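# Slide the white tray fully into the cardboard sleeve

## Task

Push the white tray, without changing which way it faces, completely into the cardboard sleeve until it reaches the sleeve's stop, and leave the tray and sleeve lying together in the jig's corner.

## Robot and tools

Robot: two arms, left_arm and right_arm, each ending in a five-finger hand (the left hand mirrors the right). Base positions in the scene frame: left_arm (-0.006, +0.484, 0) m, right_arm (-0.057, -0.324, 0) m, both turned very slightly about z. show_instructions displays the reference pages; it moves nothing.

Scene frame: origin at table height, halfway between the nominal bases. +z is up, +x points out over the table, and left_arm sits on the +y side. Camera image sides do not match arm names.

Hand point: a spot 0.05 m in front of the palm and 0.15 m out from the wrist flange. Its +z runs along the straight fingers, +y points out of the palm, and +x runs across the palm away from the thumb on the right hand but toward the thumb on the left hand. Straight fingertips extend about 0.06 to 0.07 m past the point. A wrist bracket on the little-finger side can strike things, and with the fingers level the wrist may hang below the hand point and touch the table first.

The 28-number row (all values in [-1, 1]) is used by both execute_actions and move. Numbers 1-6: left_arm dx, dy, dz, rx, ry, rz. Numbers 7-12: left hand thumb_turn, thumb_bend, index, middle, ring, little. Numbers 13-14: left force_limit, speed. Numbers 15-28 repeat that layout for right_arm and its hand. Every row must contain all 28 numbers, even when one arm stays still.

The six pose numbers are offsets, not poses. They count from that arm's current Hand target and follow the Hand target's own axes. The scale is 1.0 = 0.6 m of travel or 180 degrees of turn. rx, ry, rz together form one rotation vector. Sending all six as 0 re-requests the current Hand target. The controller limits each step's commanded orientation to within 32 degrees of the measured one.

The hand numbers are absolute finger targets: -1 is open or straight, +1 is closed. For thumb_turn, +1 puts the thumb opposite the fingers. force_limit maps -1..+1 to about 0..10 N at the fingertip (0..15 N for the two thumb motors). speed ranges from near zero at -1 up to full speed at +0.48 and above. For a gentle grip, use speed -0.94 or lower. To keep a hand unchanged, resend the eight numbers last actually carried out for it. If none has been carried out yet in this scene, send its hand_measured values plus hand_force_limit and hand_speed. A grip suits objects about 0.035-0.065 m thick.

execute_actions(actions, cameras): actions is a list of actions. Each action is up to 15 rows, one per 1/30 s step; a shorter action holds its last row. Within one action every row counts from the action's starting Hand target. The next action starts from the new Hand target, so repeating an offset moves the arm further. An empty list returns camera images. cameras takes names, ["all"], or [].

move(target, speed, blend, stop_force, zero, blocking, cameras): moves each hand point in a straight line to its offset target. target is a single row or a list of up to 15 rows, all counted from the same starting Hand targets. speed is in m/s, from 0.002 to 3.6, default 0.25. blend is a corner rounding radius in m. stop_force is in N (3-120) and ends an arm's path when its wrist sensor feels that much push; it is unreliable while the hand rotates. Leave it out when backing away from a contact. zero (default true) re-zeroes the sensor before the move. blocking=false returns early but cannot be combined with stop_force. The result gains a move: line reporting done, off_target, moving, held or fault, and any limits such as paced or held. Paths do not avoid obstacles. Keep paths away from an arm's own base.

Other tools:
- wait(seconds 0-10) keeps the last commands.
- stop brakes a running move.
- zoom_image(camera, region [x0,y0,x1,y1] in pixels, at most 504x504) enlarges part of a camera's latest image. Cameras: cam_high, cam_low, cam_bench_far_left, cam_bench_far_right, cam_left_wrist, cam_right_wrist.
- zero_wrist_force(arm) re-zeroes that arm's force sensor.
- finished_scene(scene) ends the scene for good.

Results:
- end_effector_position (m), end_effector_quat_wxyz and velocities are given in the scene frame.
- Hand target is the last commanded pose, which is what the next offsets count from. The hand often rests slightly short of it; if so, send the remaining gap as an offset.
- hand_measured, hand_stopped_by (moving, target, force, stalled, fault) and hand_load_n list six values in the row's motor order. A lost grip appears as hand_load_n falling toward 0.
- Wrist force and torque are given along the hand's own axes, with a third line showing the peak since the previous report.
- Joint torques and motor temperatures are also reported. A MOTOR HOT line appears at 70 °C; the arm brakes at 85 °C.

Avoid:
- Outside forces near 150 N, or joint contact torque at its limit (wrist joints 24.3 N m). Either stops the arm for 10 s.
- Aiming past a firm contact; the arms are stiff.
- Touching or pressing one arm against the other.
- Fast swings, slams or hard squeezes.
- Letting the tray or sleeve drop or leave the table.
- Releasing a part while it is still moving.

An occasional brief nudge may move a loose object. When the task is finished, the tray must stay fully inside the sleeve, facing as it did, with both resting in the jig corner after the hands withdraw.

Each tool is called as name(argument=value, ...), one argument or row to a line, values as JSON.

Reference images:

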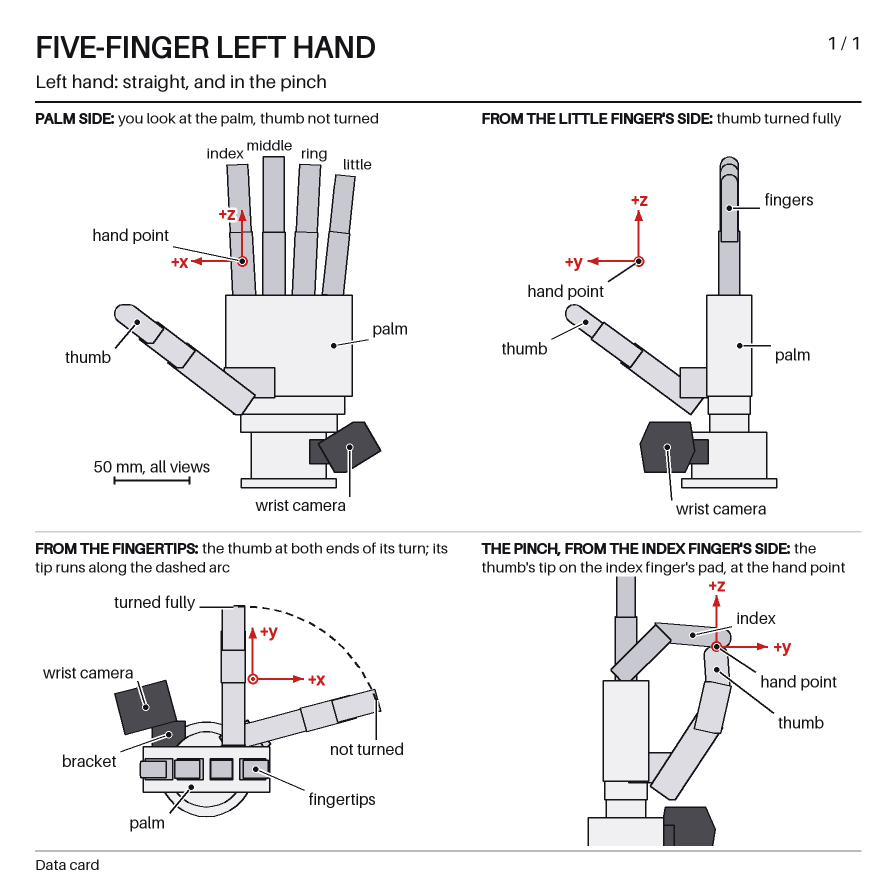

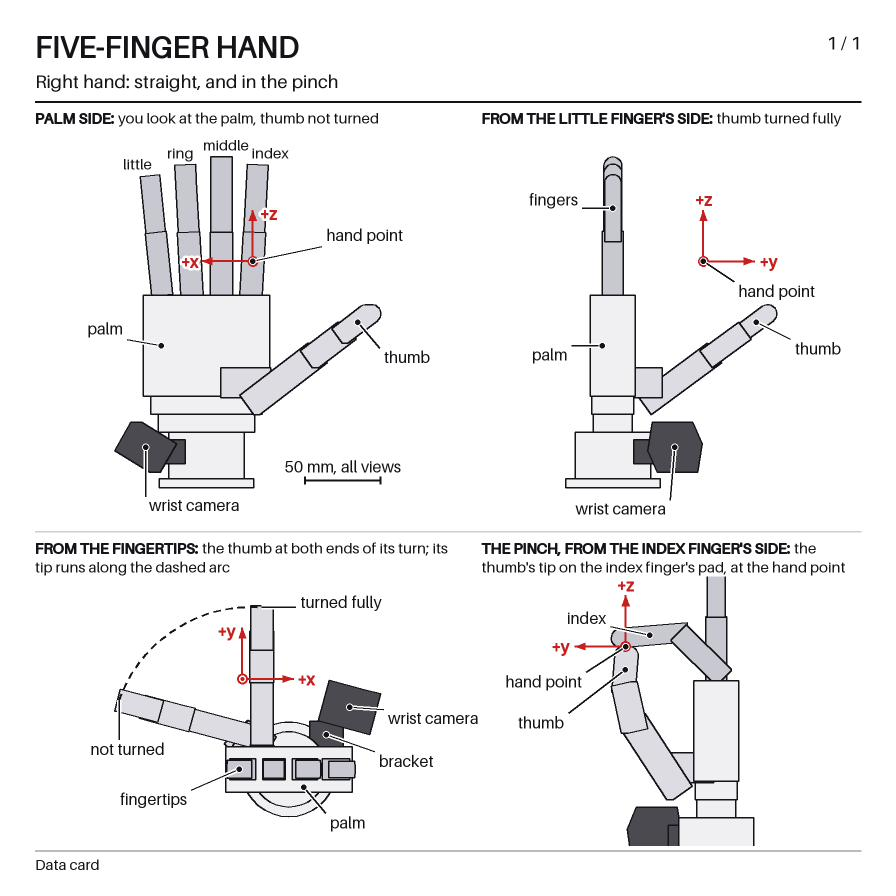

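## Session

execute_actions(
  actions=[],
)

Scene clock: 0.00 s.
left_arm: end_effector_position=(+0.4330, +0.1252, +0.3831) hand_measured=(-1.000, -1.000, -1.000, -1.000, -1.000, -1.000) hand_load_n=(+0.0, +0.0, +0.0, +0.0, +0.0, +0.0) hand_stopped_by=(target, target, target, target, target, target) hand_force_limit=0.00 hand_speed=-0.80 end_effector_quat_wxyz=(-0.028, +0.987, -0.152, -0.044) | right_arm: end_effector_position=(+0.4986, -0.0838, +0.3109) hand_measured=(-1.000, -1.000, -1.000, -1.000, -1.000, -1.000) hand_load_n=(+0.0, +0.0, +0.0, +0.0, +0.0, +0.0) hand_stopped_by=(target, target, target, target, target, target) hand_force_limit=0.00 hand_speed=-0.80 end_effector_quat_wxyz=(-0.332, -0.041, +0.871, +0.360)
Joint positions: left_arm=[2.77 -2.217 -0.597 1.146 -1.608 1.516] | right_arm=[-0.16 -0.653 0.864 2.285 1.041 -2.079]
Joint velocities: within noise
Joint torques (N m): no reading
Motor temperatures (°C): left_arm=[38 36 31 44 44 45] | right_arm=[40 42 38 42 35 44]
Wrist force (N): no reading
Wrist torque (N m): no reading
Wrist force, peak (N): no reading
Hand target: left_arm +0.4330, +0.1252, +0.3831; -0.028, +0.987, -0.152, -0.044 | right_arm +0.4986, -0.0838, +0.3109; -0.332, -0.041, +0.871, +0.360

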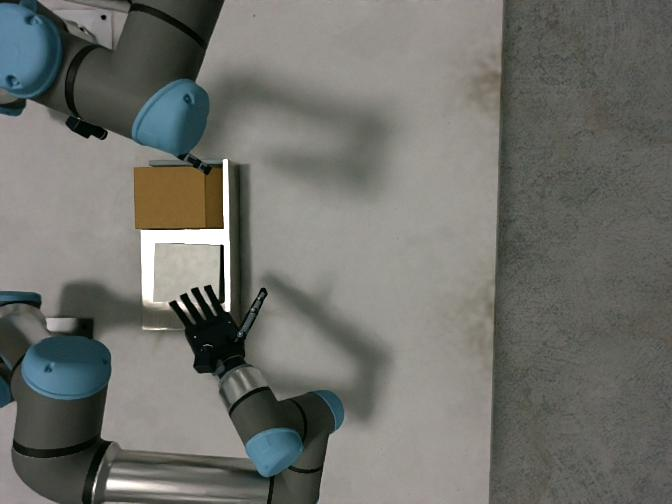

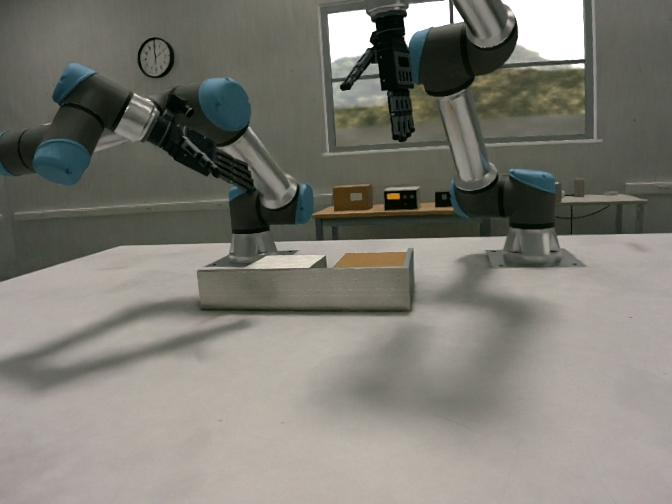

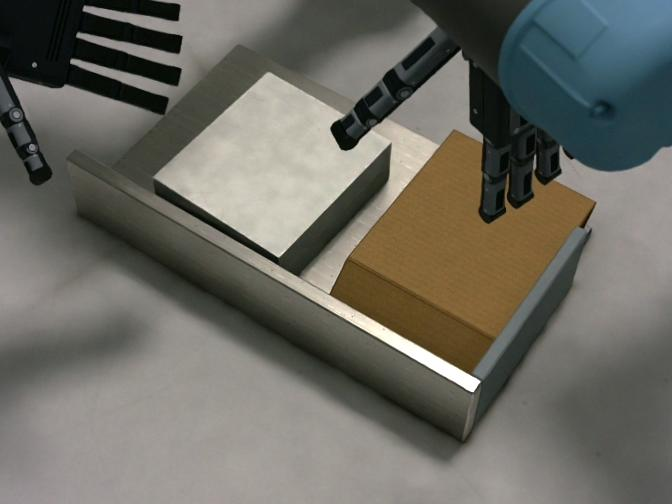

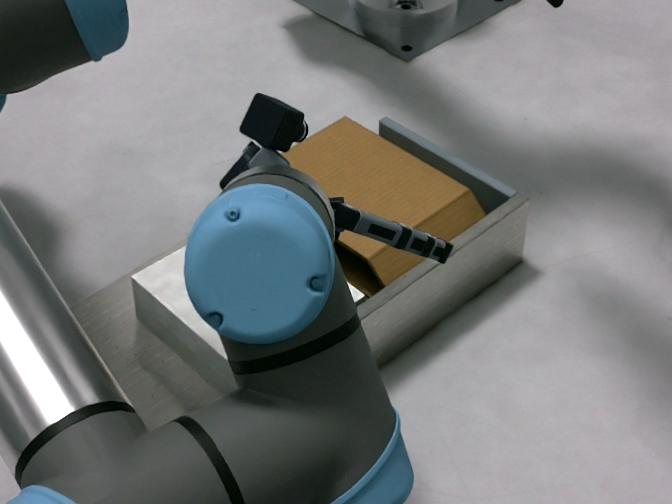

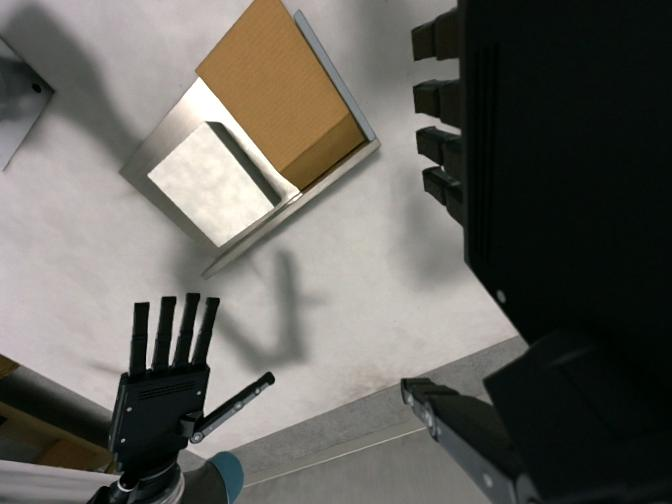

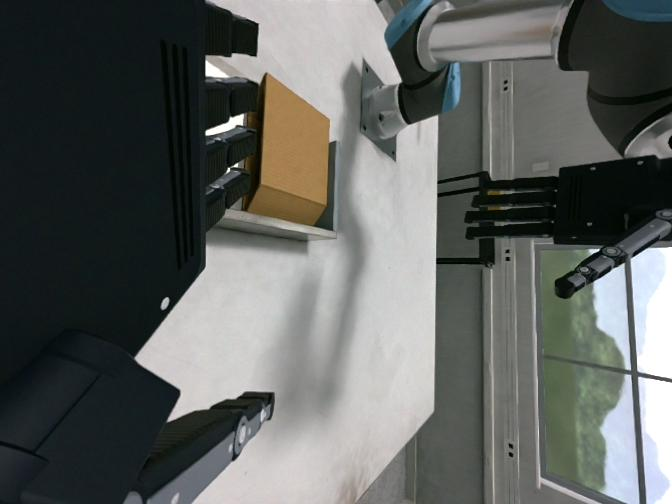

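zoom_image(
  camera="cam_bench_far_left",
  region=[50, 30, 500, 450],
)

zoom_image(
  camera="cam_high",
  region=[110, 130, 310, 360],
)

zoom_image(
  camera="cam_bench_far_right",
  region=[80, 80, 560, 440],
)

zoom_image(
  camera="cam_low",
  region=[180, 220, 440, 340],
)

zoom_image(
  camera="cam_left_wrist",
  region=[110, 0, 390, 290],
)

Scaled by 1.120.

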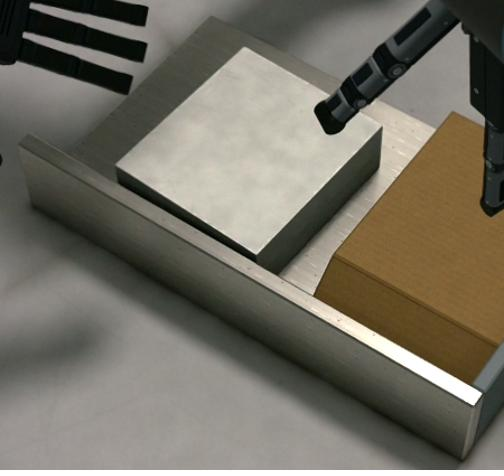

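Scaled by 2.191.

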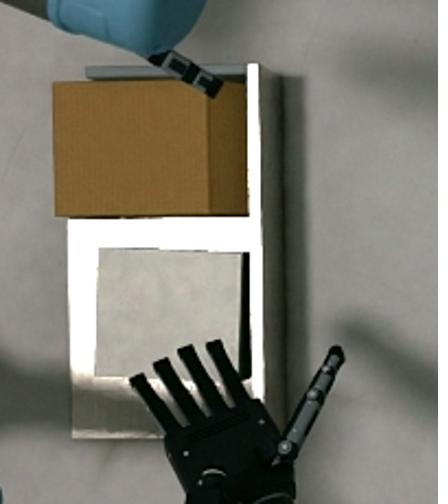

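Scaled by 1.050.

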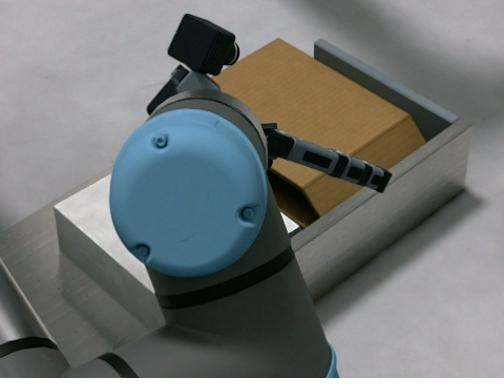

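Scaled by 1.938.

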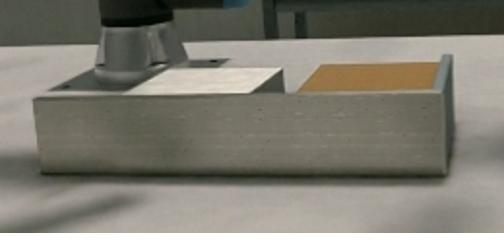

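Scaled by 1.738.

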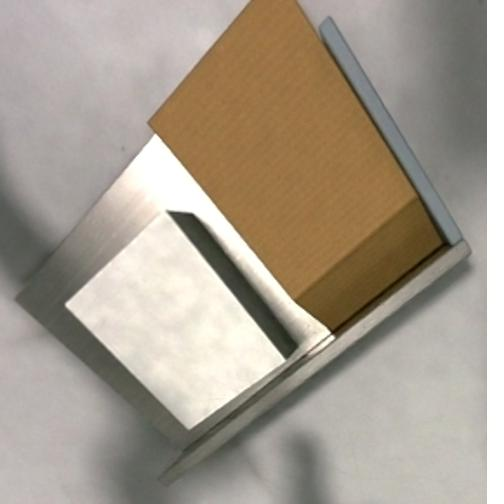

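move(
  target=[-0.508,0.118,0.0435,-0.0377,0.0083,-0.5965,-1,-1,-1,-1,-1,-1,0,-0.8, 0.3197,-0.3245,-0.0358,0.0796,-0.2157,-0.0302,-1,-1,-1,-1,-1,-1,0,-0.8],
  speed=0.2,
  cameras=["all"],
)

Scene clock: 222.77 s.
left_arm: end_effector_position=(+0.1200, +0.1502, +0.3833) hand_measured=(-1.000, -1.000, -1.000, -1.000, -1.000, -1.000) hand_load_n=(+0.0, +0.0, +0.0, +0.0, +0.0, +0.0) hand_stopped_by=(target, target, target, target, target, target) hand_force_limit=0.00 hand_speed=-0.80 end_effector_quat_wxyz=(+0.000, +0.707, +0.707, +0.000) | right_arm: end_effector_position=(+0.3300, -0.2997, +0.3000) hand_measured=(-1.000, -1.000, -1.000, -1.000, -1.000, -1.000) hand_load_n=(+0.0, +0.0, +0.0, +0.0, +0.0, +0.0) hand_stopped_by=(target, target, target, target, target, target) hand_force_limit=0.00 hand_speed=-0.80 end_effector_quat_wxyz=(+0.000, +0.000, +0.966, +0.259)
Joint positions: left_arm=[2.104 -1.705 -1.309 1.443 -1.571 -1.023] | right_arm=[-0.772 -1.367 1.702 1.614 1.199 -2.4]
Joint torques (N m): left_arm=[-8.49 16.04 29.6 -0.37 -1.93 -1.09] | right_arm=[-8.07 -38.76 -7.15 1.58 -1.96 -2.86]
Wrist force (N): left_arm=[0.0 -0.1 0.3] | right_arm=[0.4 0.1 1.2]
Wrist torque (N m): left_arm=[-0.08 0.01 0.03] | right_arm=[-0.11 0.01 0.08]
Wrist force, peak (N): left_arm=[0.1 0.4 0.7] | right_arm=[0.9 0.0 1.3]
Hand target: left_arm +0.1200, +0.1502, +0.3833; +0.000, +0.707, +0.707, +0.000 | right_arm +0.3300, -0.2997, +0.3000; +0.000, +0.000, +0.966, +0.259
Off the commanded pose: left_arm 0.000 m, 0 deg | right_arm 0.000 m, 0 deg.
move: done
camera_calibration:
cam_left_wrist: T_world_to_cam=[[-0.951598, 0.306611, -0.0212598, 0.0845433], [0.24376, 0.795044, 0.555415, -0.367991], [0.187199, 0.523349, -0.831302, 0.336392], [0, 0, 0, 1]] pos_world=[0.107181, 0.0905974, 0.485828]
cam_right_wrist: T_world_to_cam=[[-0.260183, 0.840738, 0.474832, 0.193145], [0.816474, -0.0709489, 0.573006, -0.463392], [0.515437, 0.536774, -0.667981, 0.305519], [0, 0, 0, 1]] pos_world=[0.271125, -0.359256, 0.377896]

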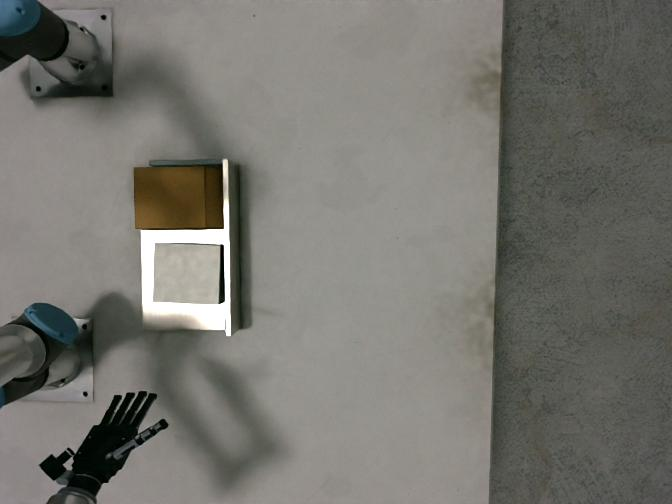

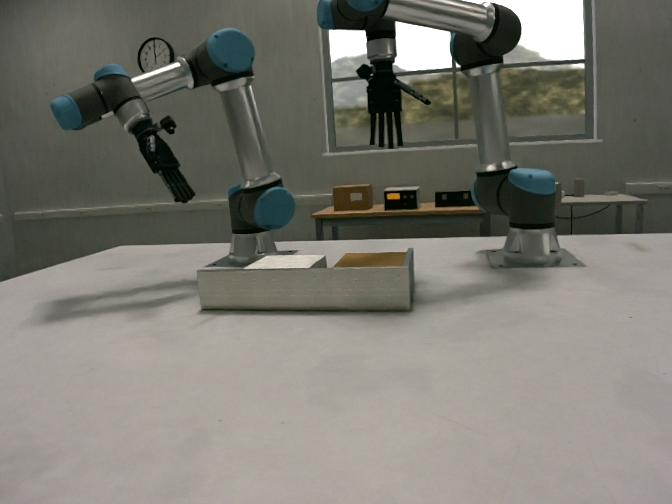

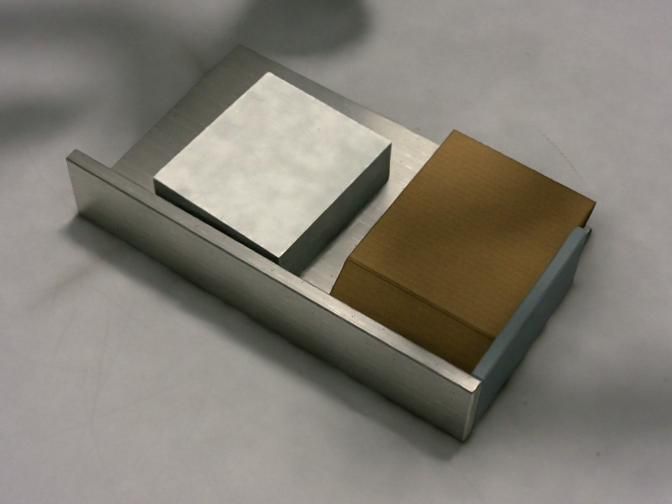

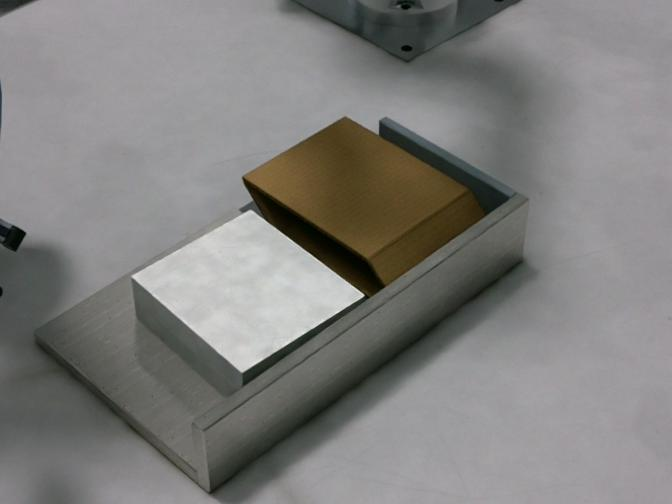

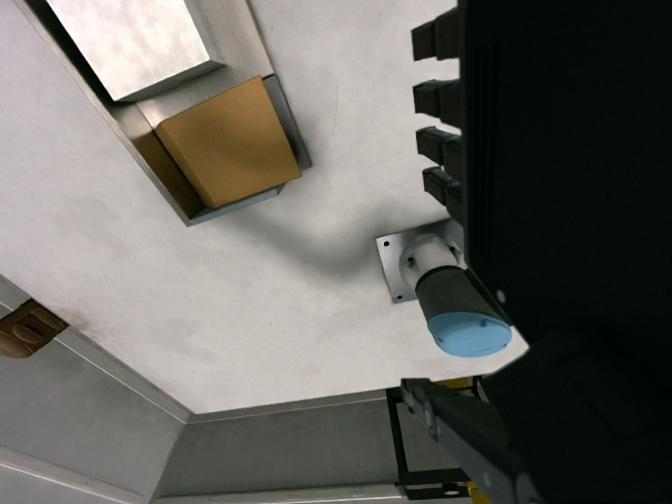

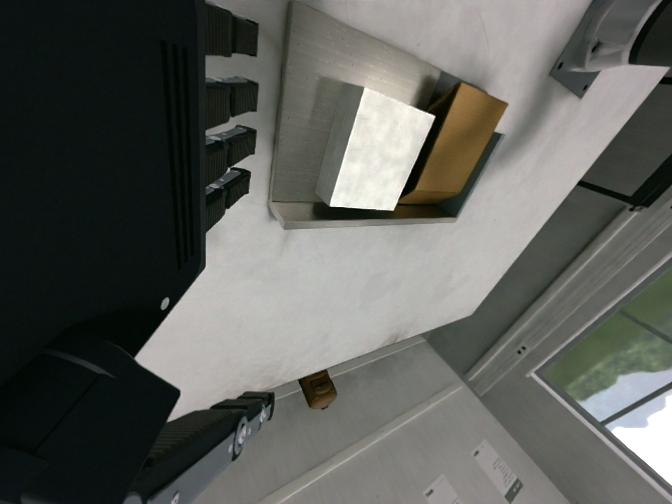

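zoom_image(
  camera="cam_bench_far_right",
  region=[20, 200, 400, 500],
)

zoom_image(
  camera="cam_bench_far_right",
  region=[220, 100, 540, 320],
)

zoom_image(
  camera="cam_bench_far_left",
  region=[260, 110, 620, 460],
)

zoom_image(
  camera="cam_bench_far_left",
  region=[50, 30, 410, 310],
)

zoom_image(
  camera="cam_high",
  region=[120, 145, 260, 345],
)

zoom_image(
  camera="cam_right_wrist",
  region=[260, 0, 520, 240],
)

Scaled by 1.326.

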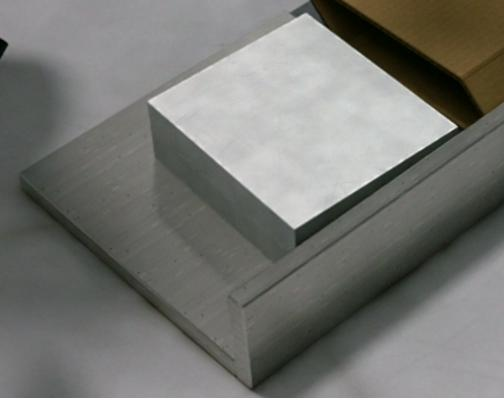

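Scaled by 1.575.

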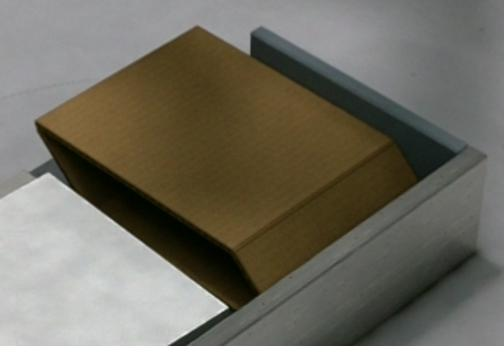

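Scaled by 1.400.

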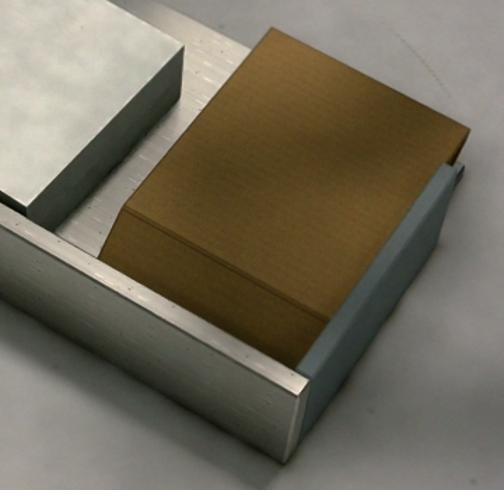

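Scaled by 1.400.

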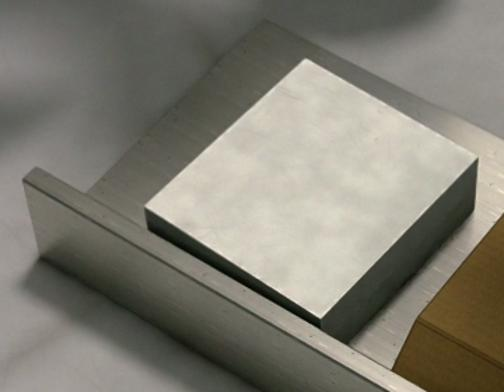

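Scaled by 2.520.

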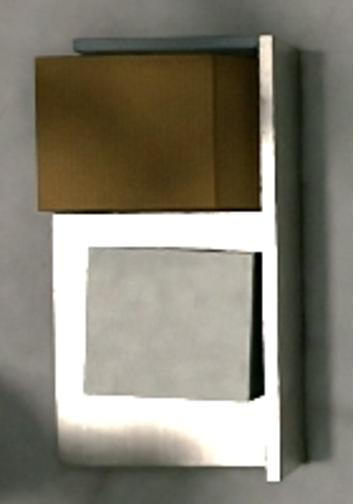

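Scaled by 1.938.

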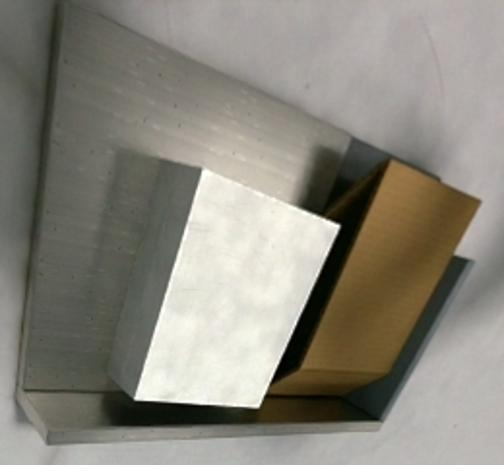

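move(
  target=[0.025,0.1167,0.3055,0,0,-0.01167,-1,-1,-1,-1,-1,-1,0,-0.8, 0.15,0.2049,0.3108,0.1324,-0.1276,0.4762,-1,-1,-1,-1,-1,-1,0,-0.8],
  speed=0.2,
  cameras=["all"],
)

Scene clock: 341.07 s.
left_arm: end_effector_position=(+0.1900, +0.1651, +0.1999) hand_measured=(-1.000, -1.000, -1.000, -1.000, -1.000, -1.000) hand_load_n=(+0.0, +0.0, +0.0, +0.0, +0.0, +0.0) hand_stopped_by=(target, target, target, target, target, target) hand_force_limit=0.00 hand_speed=-0.80 end_effector_quat_wxyz=(+0.000, +0.694, +0.720, +0.000) | right_arm: end_effector_position=(+0.2400, -0.0999, +0.2001) hand_measured=(-1.000, -1.000, -1.000, -1.000, -1.000, -1.000) hand_load_n=(+0.0, +0.0, +0.0, +0.0, +0.0, +0.0) hand_stopped_by=(target, target, target, target, target, target) hand_force_limit=0.00 hand_speed=-0.80 end_effector_quat_wxyz=(+0.000, +0.694, +0.720, +0.000)
Joint positions: left_arm=[2.289 -1.768 -1.709 1.906 -1.571 -0.875] | right_arm=[0.409 -1.454 1.803 1.222 1.57 0.387]
Joint torques (N m): left_arm=[8.93 18.06 5.1 -0.3 2.03 1.6] | right_arm=[11.41 -10.13 -28.36 3.66 1.5 2.74]
Wrist force (N): left_arm=[0.2 -0.1 0.1] | right_arm=[0.8 1.7 1.0]
Wrist torque (N m): left_arm=[-0.05 -0.03 -0.10] | right_arm=[0.04 -0.05 0.00]
Wrist force, peak (N): left_arm=[0.0 -0.9 0.3] | right_arm=[1.0 1.7 1.4]
Hand target: left_arm +0.1900, +0.1651, +0.1999; +0.000, +0.694, +0.720, +0.000 | right_arm +0.2400, -0.0999, +0.2001; +0.000, +0.694, +0.720, +0.000
Off the commanded pose: left_arm 0.000 m, 0 deg | right_arm 0.000 m, 0 deg.
move: done
camera_calibration:
cam_left_wrist: T_world_to_cam=[[-0.96219, 0.271549, -0.0212394, 0.150399], [0.214468, 0.80338, 0.555504, -0.290922], [0.16791, 0.529945, -0.831243, 0.165686], [0, 0, 0, 1]] pos_world=[0.179286, 0.105075, 0.302528]
cam_right_wrist: T_world_to_cam=[[0.955268, 0.295571, -0.0100707, -0.199981], [0.255526, -0.807741, 0.531282, -0.249166], [0.148897, -0.51009, -0.847135, 0.197066], [0, 0, 0, 1]] pos_world=[0.225361, -0.0416322, 0.297305]

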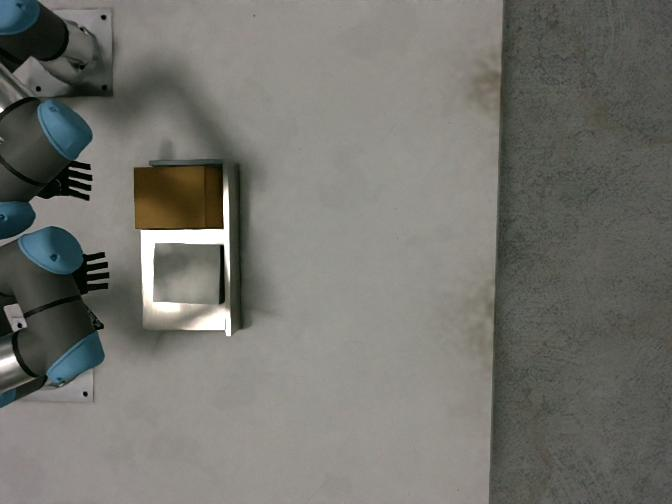

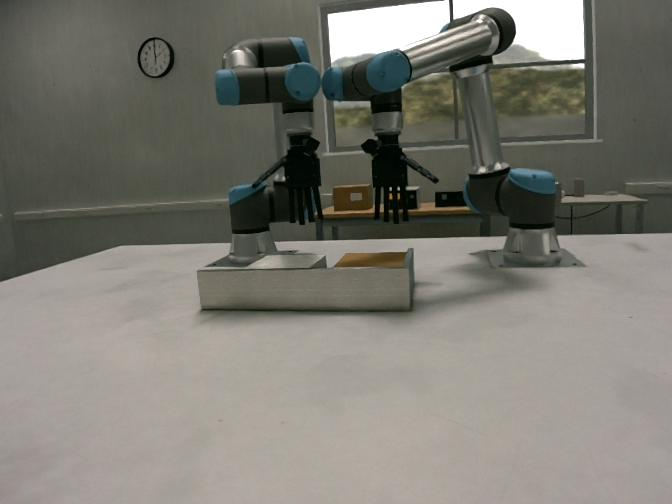

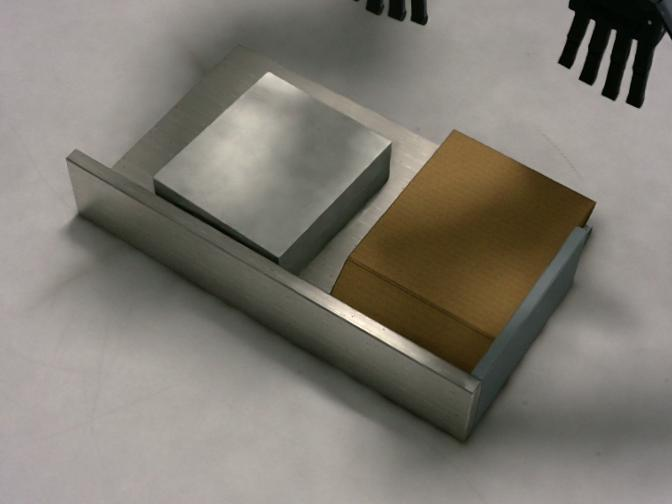

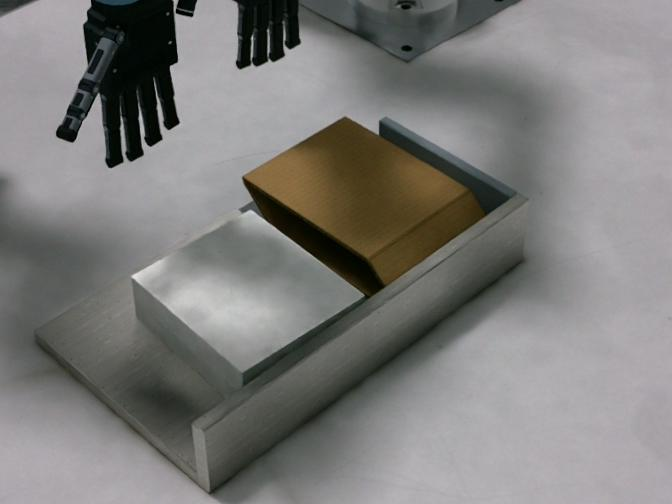

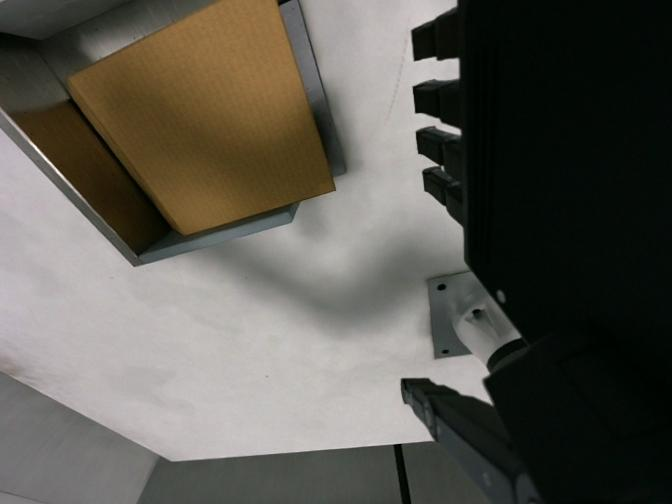

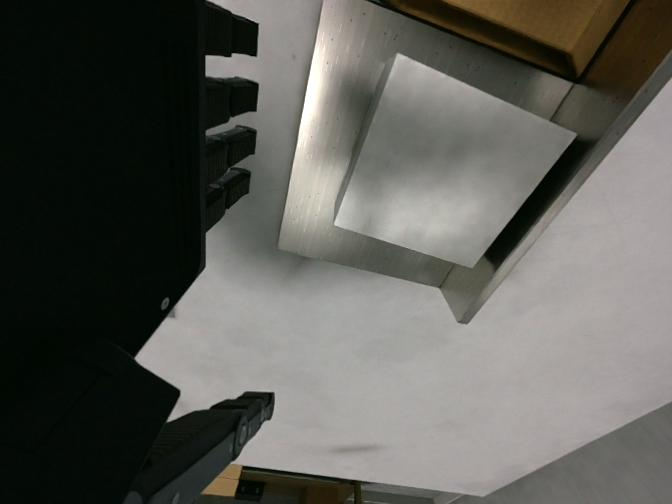

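move(
  target=[0,0,0.17,0,0,0,-1,-1,-1,-1,-1,-1,0,-0.8, 0,0,0.165,0,0,0,-1,-1,-1,-1,-1,-1,0,-0.8],
  speed=0.1,
  stop_force=8,
  cameras=["cam_high","cam_low","cam_bench_far_left","cam_bench_far_right","cam_left_wrist","cam_right_wrist"],
)

Scene clock: 363.67 s.
left_arm: end_effector_position=(+0.1899, +0.1651, +0.0979) hand_measured=(-1.000, -1.000, -1.000, -1.000, -1.000, -1.000) hand_load_n=(+0.0, +0.0, +0.0, +0.0, +0.0, +0.0) hand_stopped_by=(target, target, target, target, target, target) hand_force_limit=0.00 hand_speed=-0.80 end_effector_quat_wxyz=(+0.000, +0.694, +0.720, +0.000) | right_arm: end_effector_position=(+0.2400, -0.0999, +0.1011) hand_measured=(-1.000, -1.000, -1.000, -1.000, -1.000, -1.000) hand_load_n=(+0.0, +0.0, +0.0, +0.0, +0.0, +0.0) hand_stopped_by=(target, target, target, target, target, target) hand_force_limit=0.00 hand_speed=-0.80 end_effector_quat_wxyz=(+0.000, +0.694, +0.720, +0.000)
Joint positions: left_arm=[2.289 -1.878 -1.857 2.164 -1.571 -0.875] | right_arm=[0.409 -1.341 1.952 0.96 1.57 0.388]
Joint torques (N m): left_arm=[-6.93 19.74 2.74 -0.44 -1.64 1.09] | right_arm=[11.19 -12.58 -4.88 1.14 1.49 2.48]
Wrist force (N): left_arm=[-0.1 0.2 0.5] | right_arm=[0.6 1.7 1.3]
Wrist torque (N m): left_arm=[-0.03 0.02 -0.12] | right_arm=[0.04 -0.03 0.00]
Wrist force, peak (N): left_arm=[0.0 -0.1 1.2] | right_arm=[0.5 1.7 1.8]
Hand target: left_arm +0.1900, +0.1651, +0.0979; +0.000, +0.694, +0.720, +0.000 | right_arm +0.2400, -0.0999, +0.1011; +0.000, +0.694, +0.720, +0.000
Off the commanded pose: left_arm 0.000 m, 0 deg | right_arm 0.000 m, 0 deg.
move: done
camera_calibration:
cam_left_wrist: T_world_to_cam=[[-0.962186, 0.271563, -0.0212621, 0.148235], [0.214481, 0.803423, 0.555437, -0.234254], [0.167919, 0.529873, -0.831287, 0.0809145], [0, 0, 0, 1]] pos_world=[0.179285, 0.105075, 0.200528]
cam_right_wrist: T_world_to_cam=[[0.955306, 0.295445, -0.0101011, -0.20092], [0.255439, -0.807783, 0.531261, -0.196441], [0.148799, -0.510097, -0.847148, 0.11329], [0, 0, 0, 1]] pos_world=[0.225261, -0.0415322, 0.198305]

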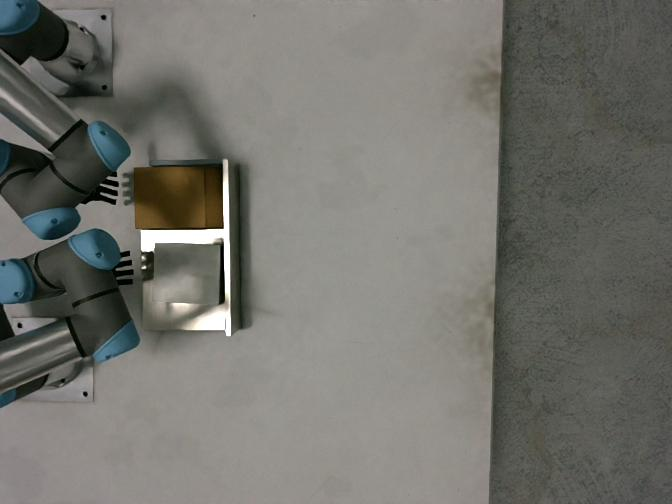

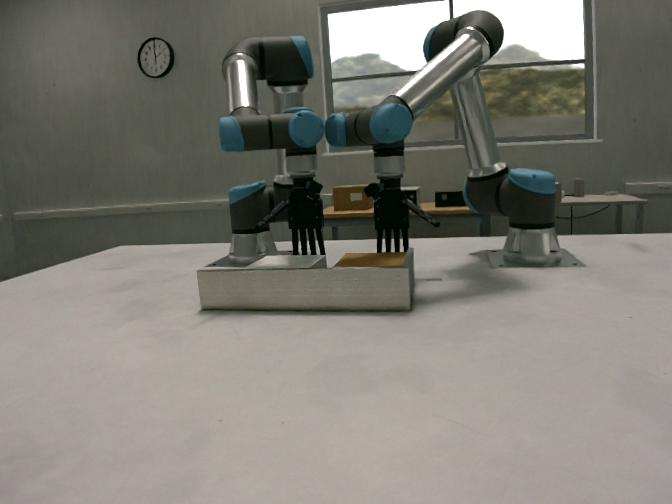

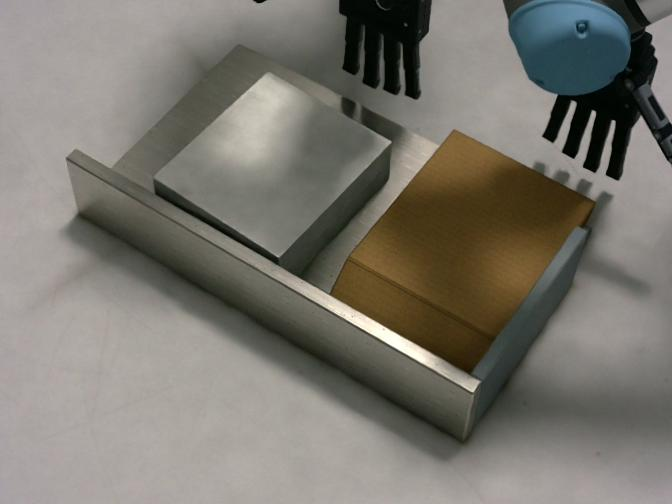

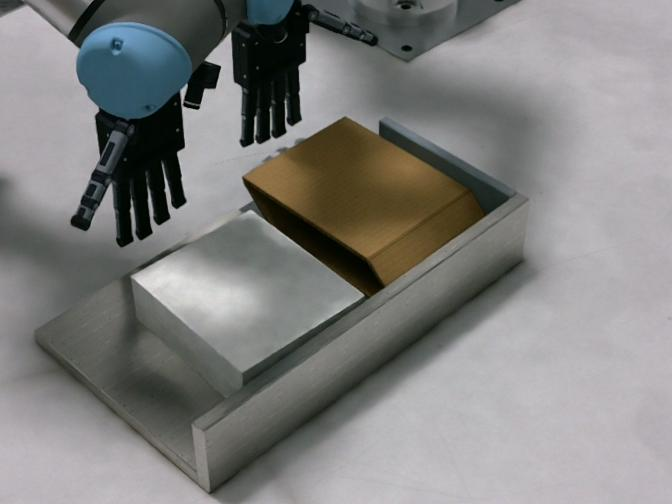

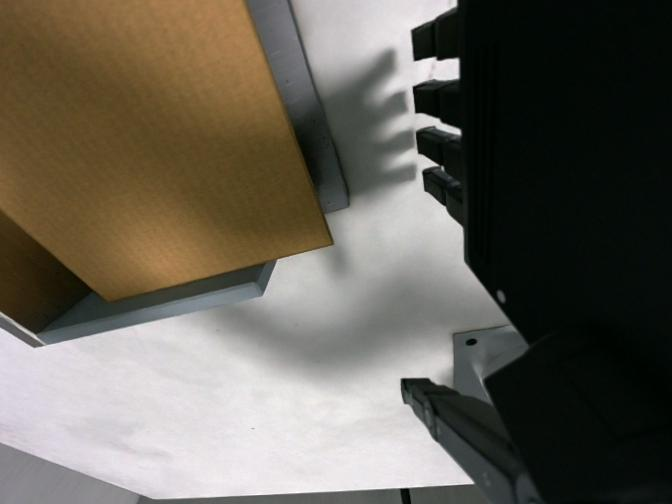

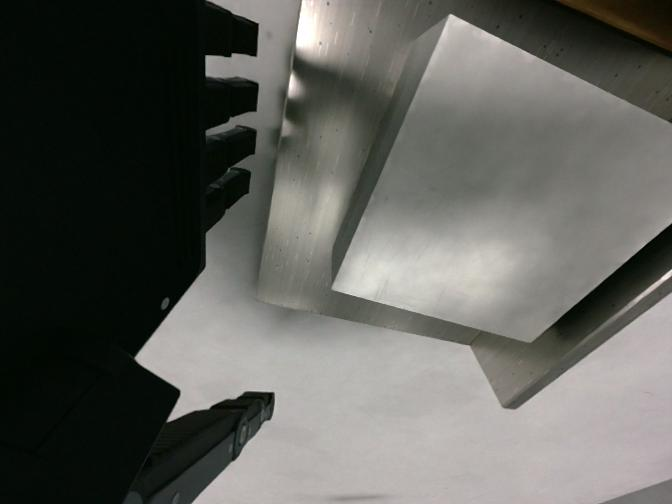

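move(
  target=[0,0.1833,0,0,0,0,-1,-1,-1,-1,-1,-1,0,-0.8, 0,0,0,0,0,0,-1,-1,-1,-1,-1,-1,0,-0.8],
  speed=0.03,
  stop_force=6,
  cameras=["cam_high","cam_bench_far_left","cam_bench_far_right","cam_left_wrist","cam_right_wrist"],
)

Scene clock: 373.67 s.
left_arm: end_effector_position=(+0.2081, +0.1658, +0.0979) hand_measured=(-1.000, -1.000, -1.000, -1.000, -1.000, -1.000) hand_load_n=(+0.0, +0.0, +0.0, +0.0, +0.0, +0.0) hand_stopped_by=(target, target, target, target, target, target) hand_force_limit=0.00 hand_speed=-0.80 end_effector_quat_wxyz=(+0.000, +0.694, +0.720, +0.000) | right_arm: end_effector_position=(+0.2400, -0.0999, +0.1011) hand_measured=(-1.000, -1.000, -1.000, -1.000, -1.000, -1.000) hand_load_n=(+0.0, +0.0, +0.0, +0.0, +0.0, +0.0) hand_stopped_by=(target, target, target, target, target, target) hand_force_limit=0.00 hand_speed=-0.80 end_effector_quat_wxyz=(+0.000, +0.694, +0.720, +0.000)
Joint positions: left_arm=[2.328 -1.892 -1.838 2.159 -1.571 -0.837] | right_arm=[0.409 -1.341 1.952 0.96 1.57 0.388]
Joint torques (N m): left_arm=[-7.77 33.28 2.89 -0.31 0.03 -1.27] | right_arm=[11.12 -12.71 -4.86 1.02 1.44 2.68]
Wrist force (N): left_arm=[0.2 -0.2 0.3] | right_arm=[0.8 1.8 1.3]
Wrist torque (N m): left_arm=[-0.07 -0.03 0.05] | right_arm=[0.04 -0.04 0.00]
Wrist force, peak (N): left_arm=[0.1 1.0 0.1] | right_arm=[0.6 2.0 1.2]
Hand target: left_arm +0.2081, +0.1658, +0.0979; +0.000, +0.694, +0.720, +0.000 (not the last commanded pose) | right_arm +0.2400, -0.0999, +0.1011; +0.000, +0.694, +0.720, +0.000
Off the commanded pose: left_arm 0.092 m, 0 deg | right_arm 0.000 m, 0 deg.
move: held (left_arm; a check stopped the path); limits=held
pose unreachable (left arm): on one or more control steps of this call, first in action 0 (counted from 0), this arm could not follow its commanded pose, so it was not sent that pose on those steps. It may still have moved: this result reports where it is.
cause: moving toward the commanded pose would bring a part of the arm too close to another arm (a part of this arm just beyond joint 4 (wrist 1) and a part of the right arm just beyond its joint 4 (wrist 1), 5 mm apart when this arm was first held).
camera_calibration:
cam_left_wrist: T_world_to_cam=[[-0.962211, 0.271472, -0.021292, 0.165481], [0.214375, 0.803406, 0.555502, -0.238689], [0.167909, 0.529946, -0.831243, 0.0774895], [0, 0, 0, 1]] pos_world=[0.197385, 0.105775, 0.200528]
cam_right_wrist: T_world_to_cam=[[0.955306, 0.295445, -0.0101011, -0.20092], [0.255439, -0.807783, 0.531261, -0.196441], [0.148799, -0.510097, -0.847148, 0.11329], [0, 0, 0, 1]] pos_world=[0.225261, -0.0415322, 0.198305]
Images, in order (width x height): cam_high 672x504, cam_bench_far_left 672x504, cam_bench_far_right 672x504, cam_left_wrist 672x504, cam_right_wrist 672x504.

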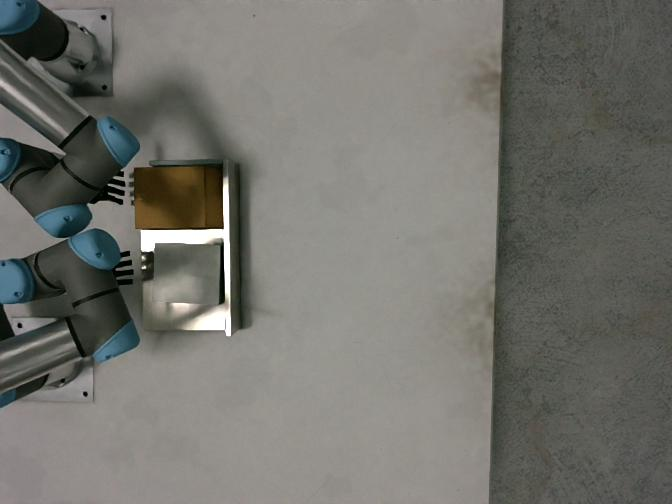

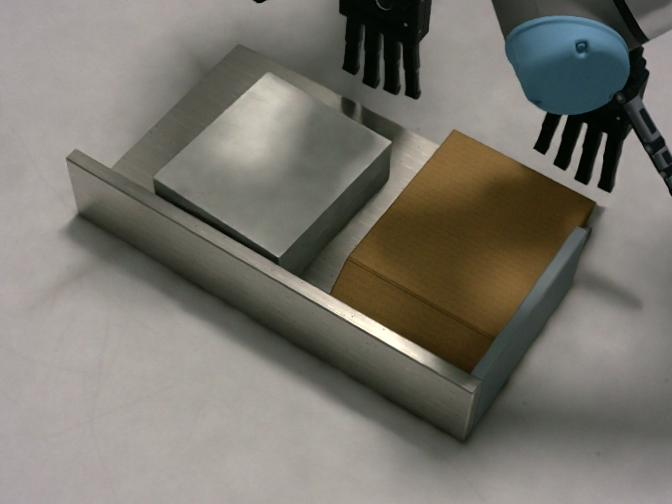

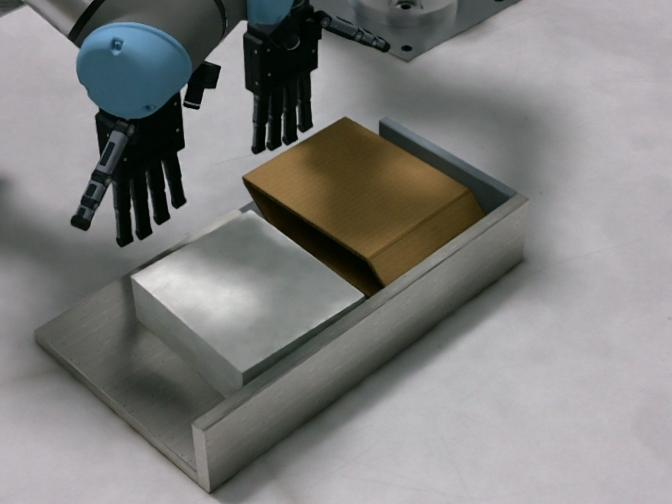

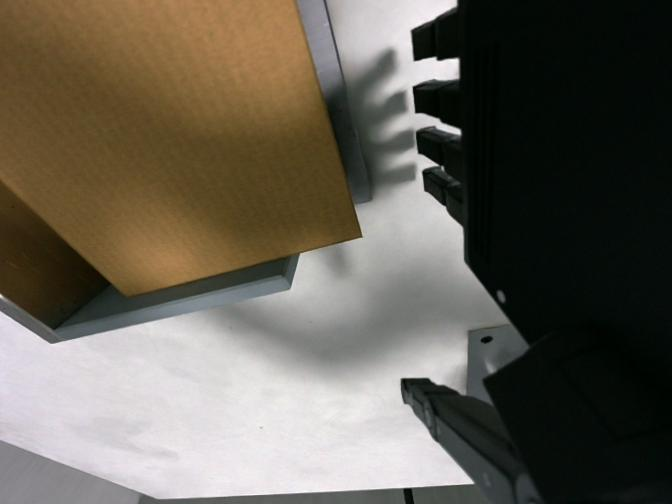

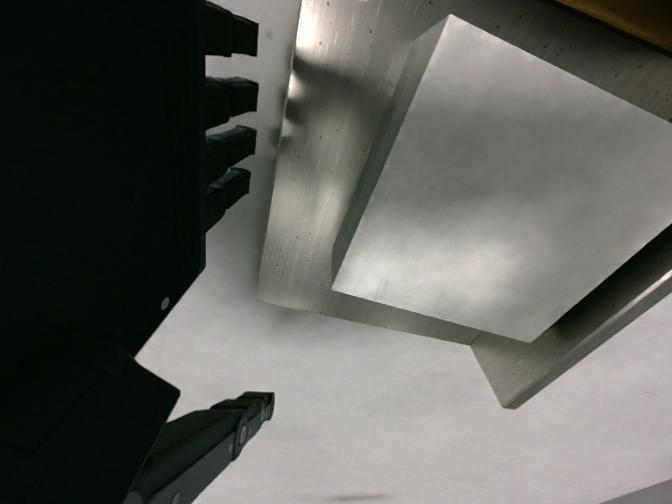

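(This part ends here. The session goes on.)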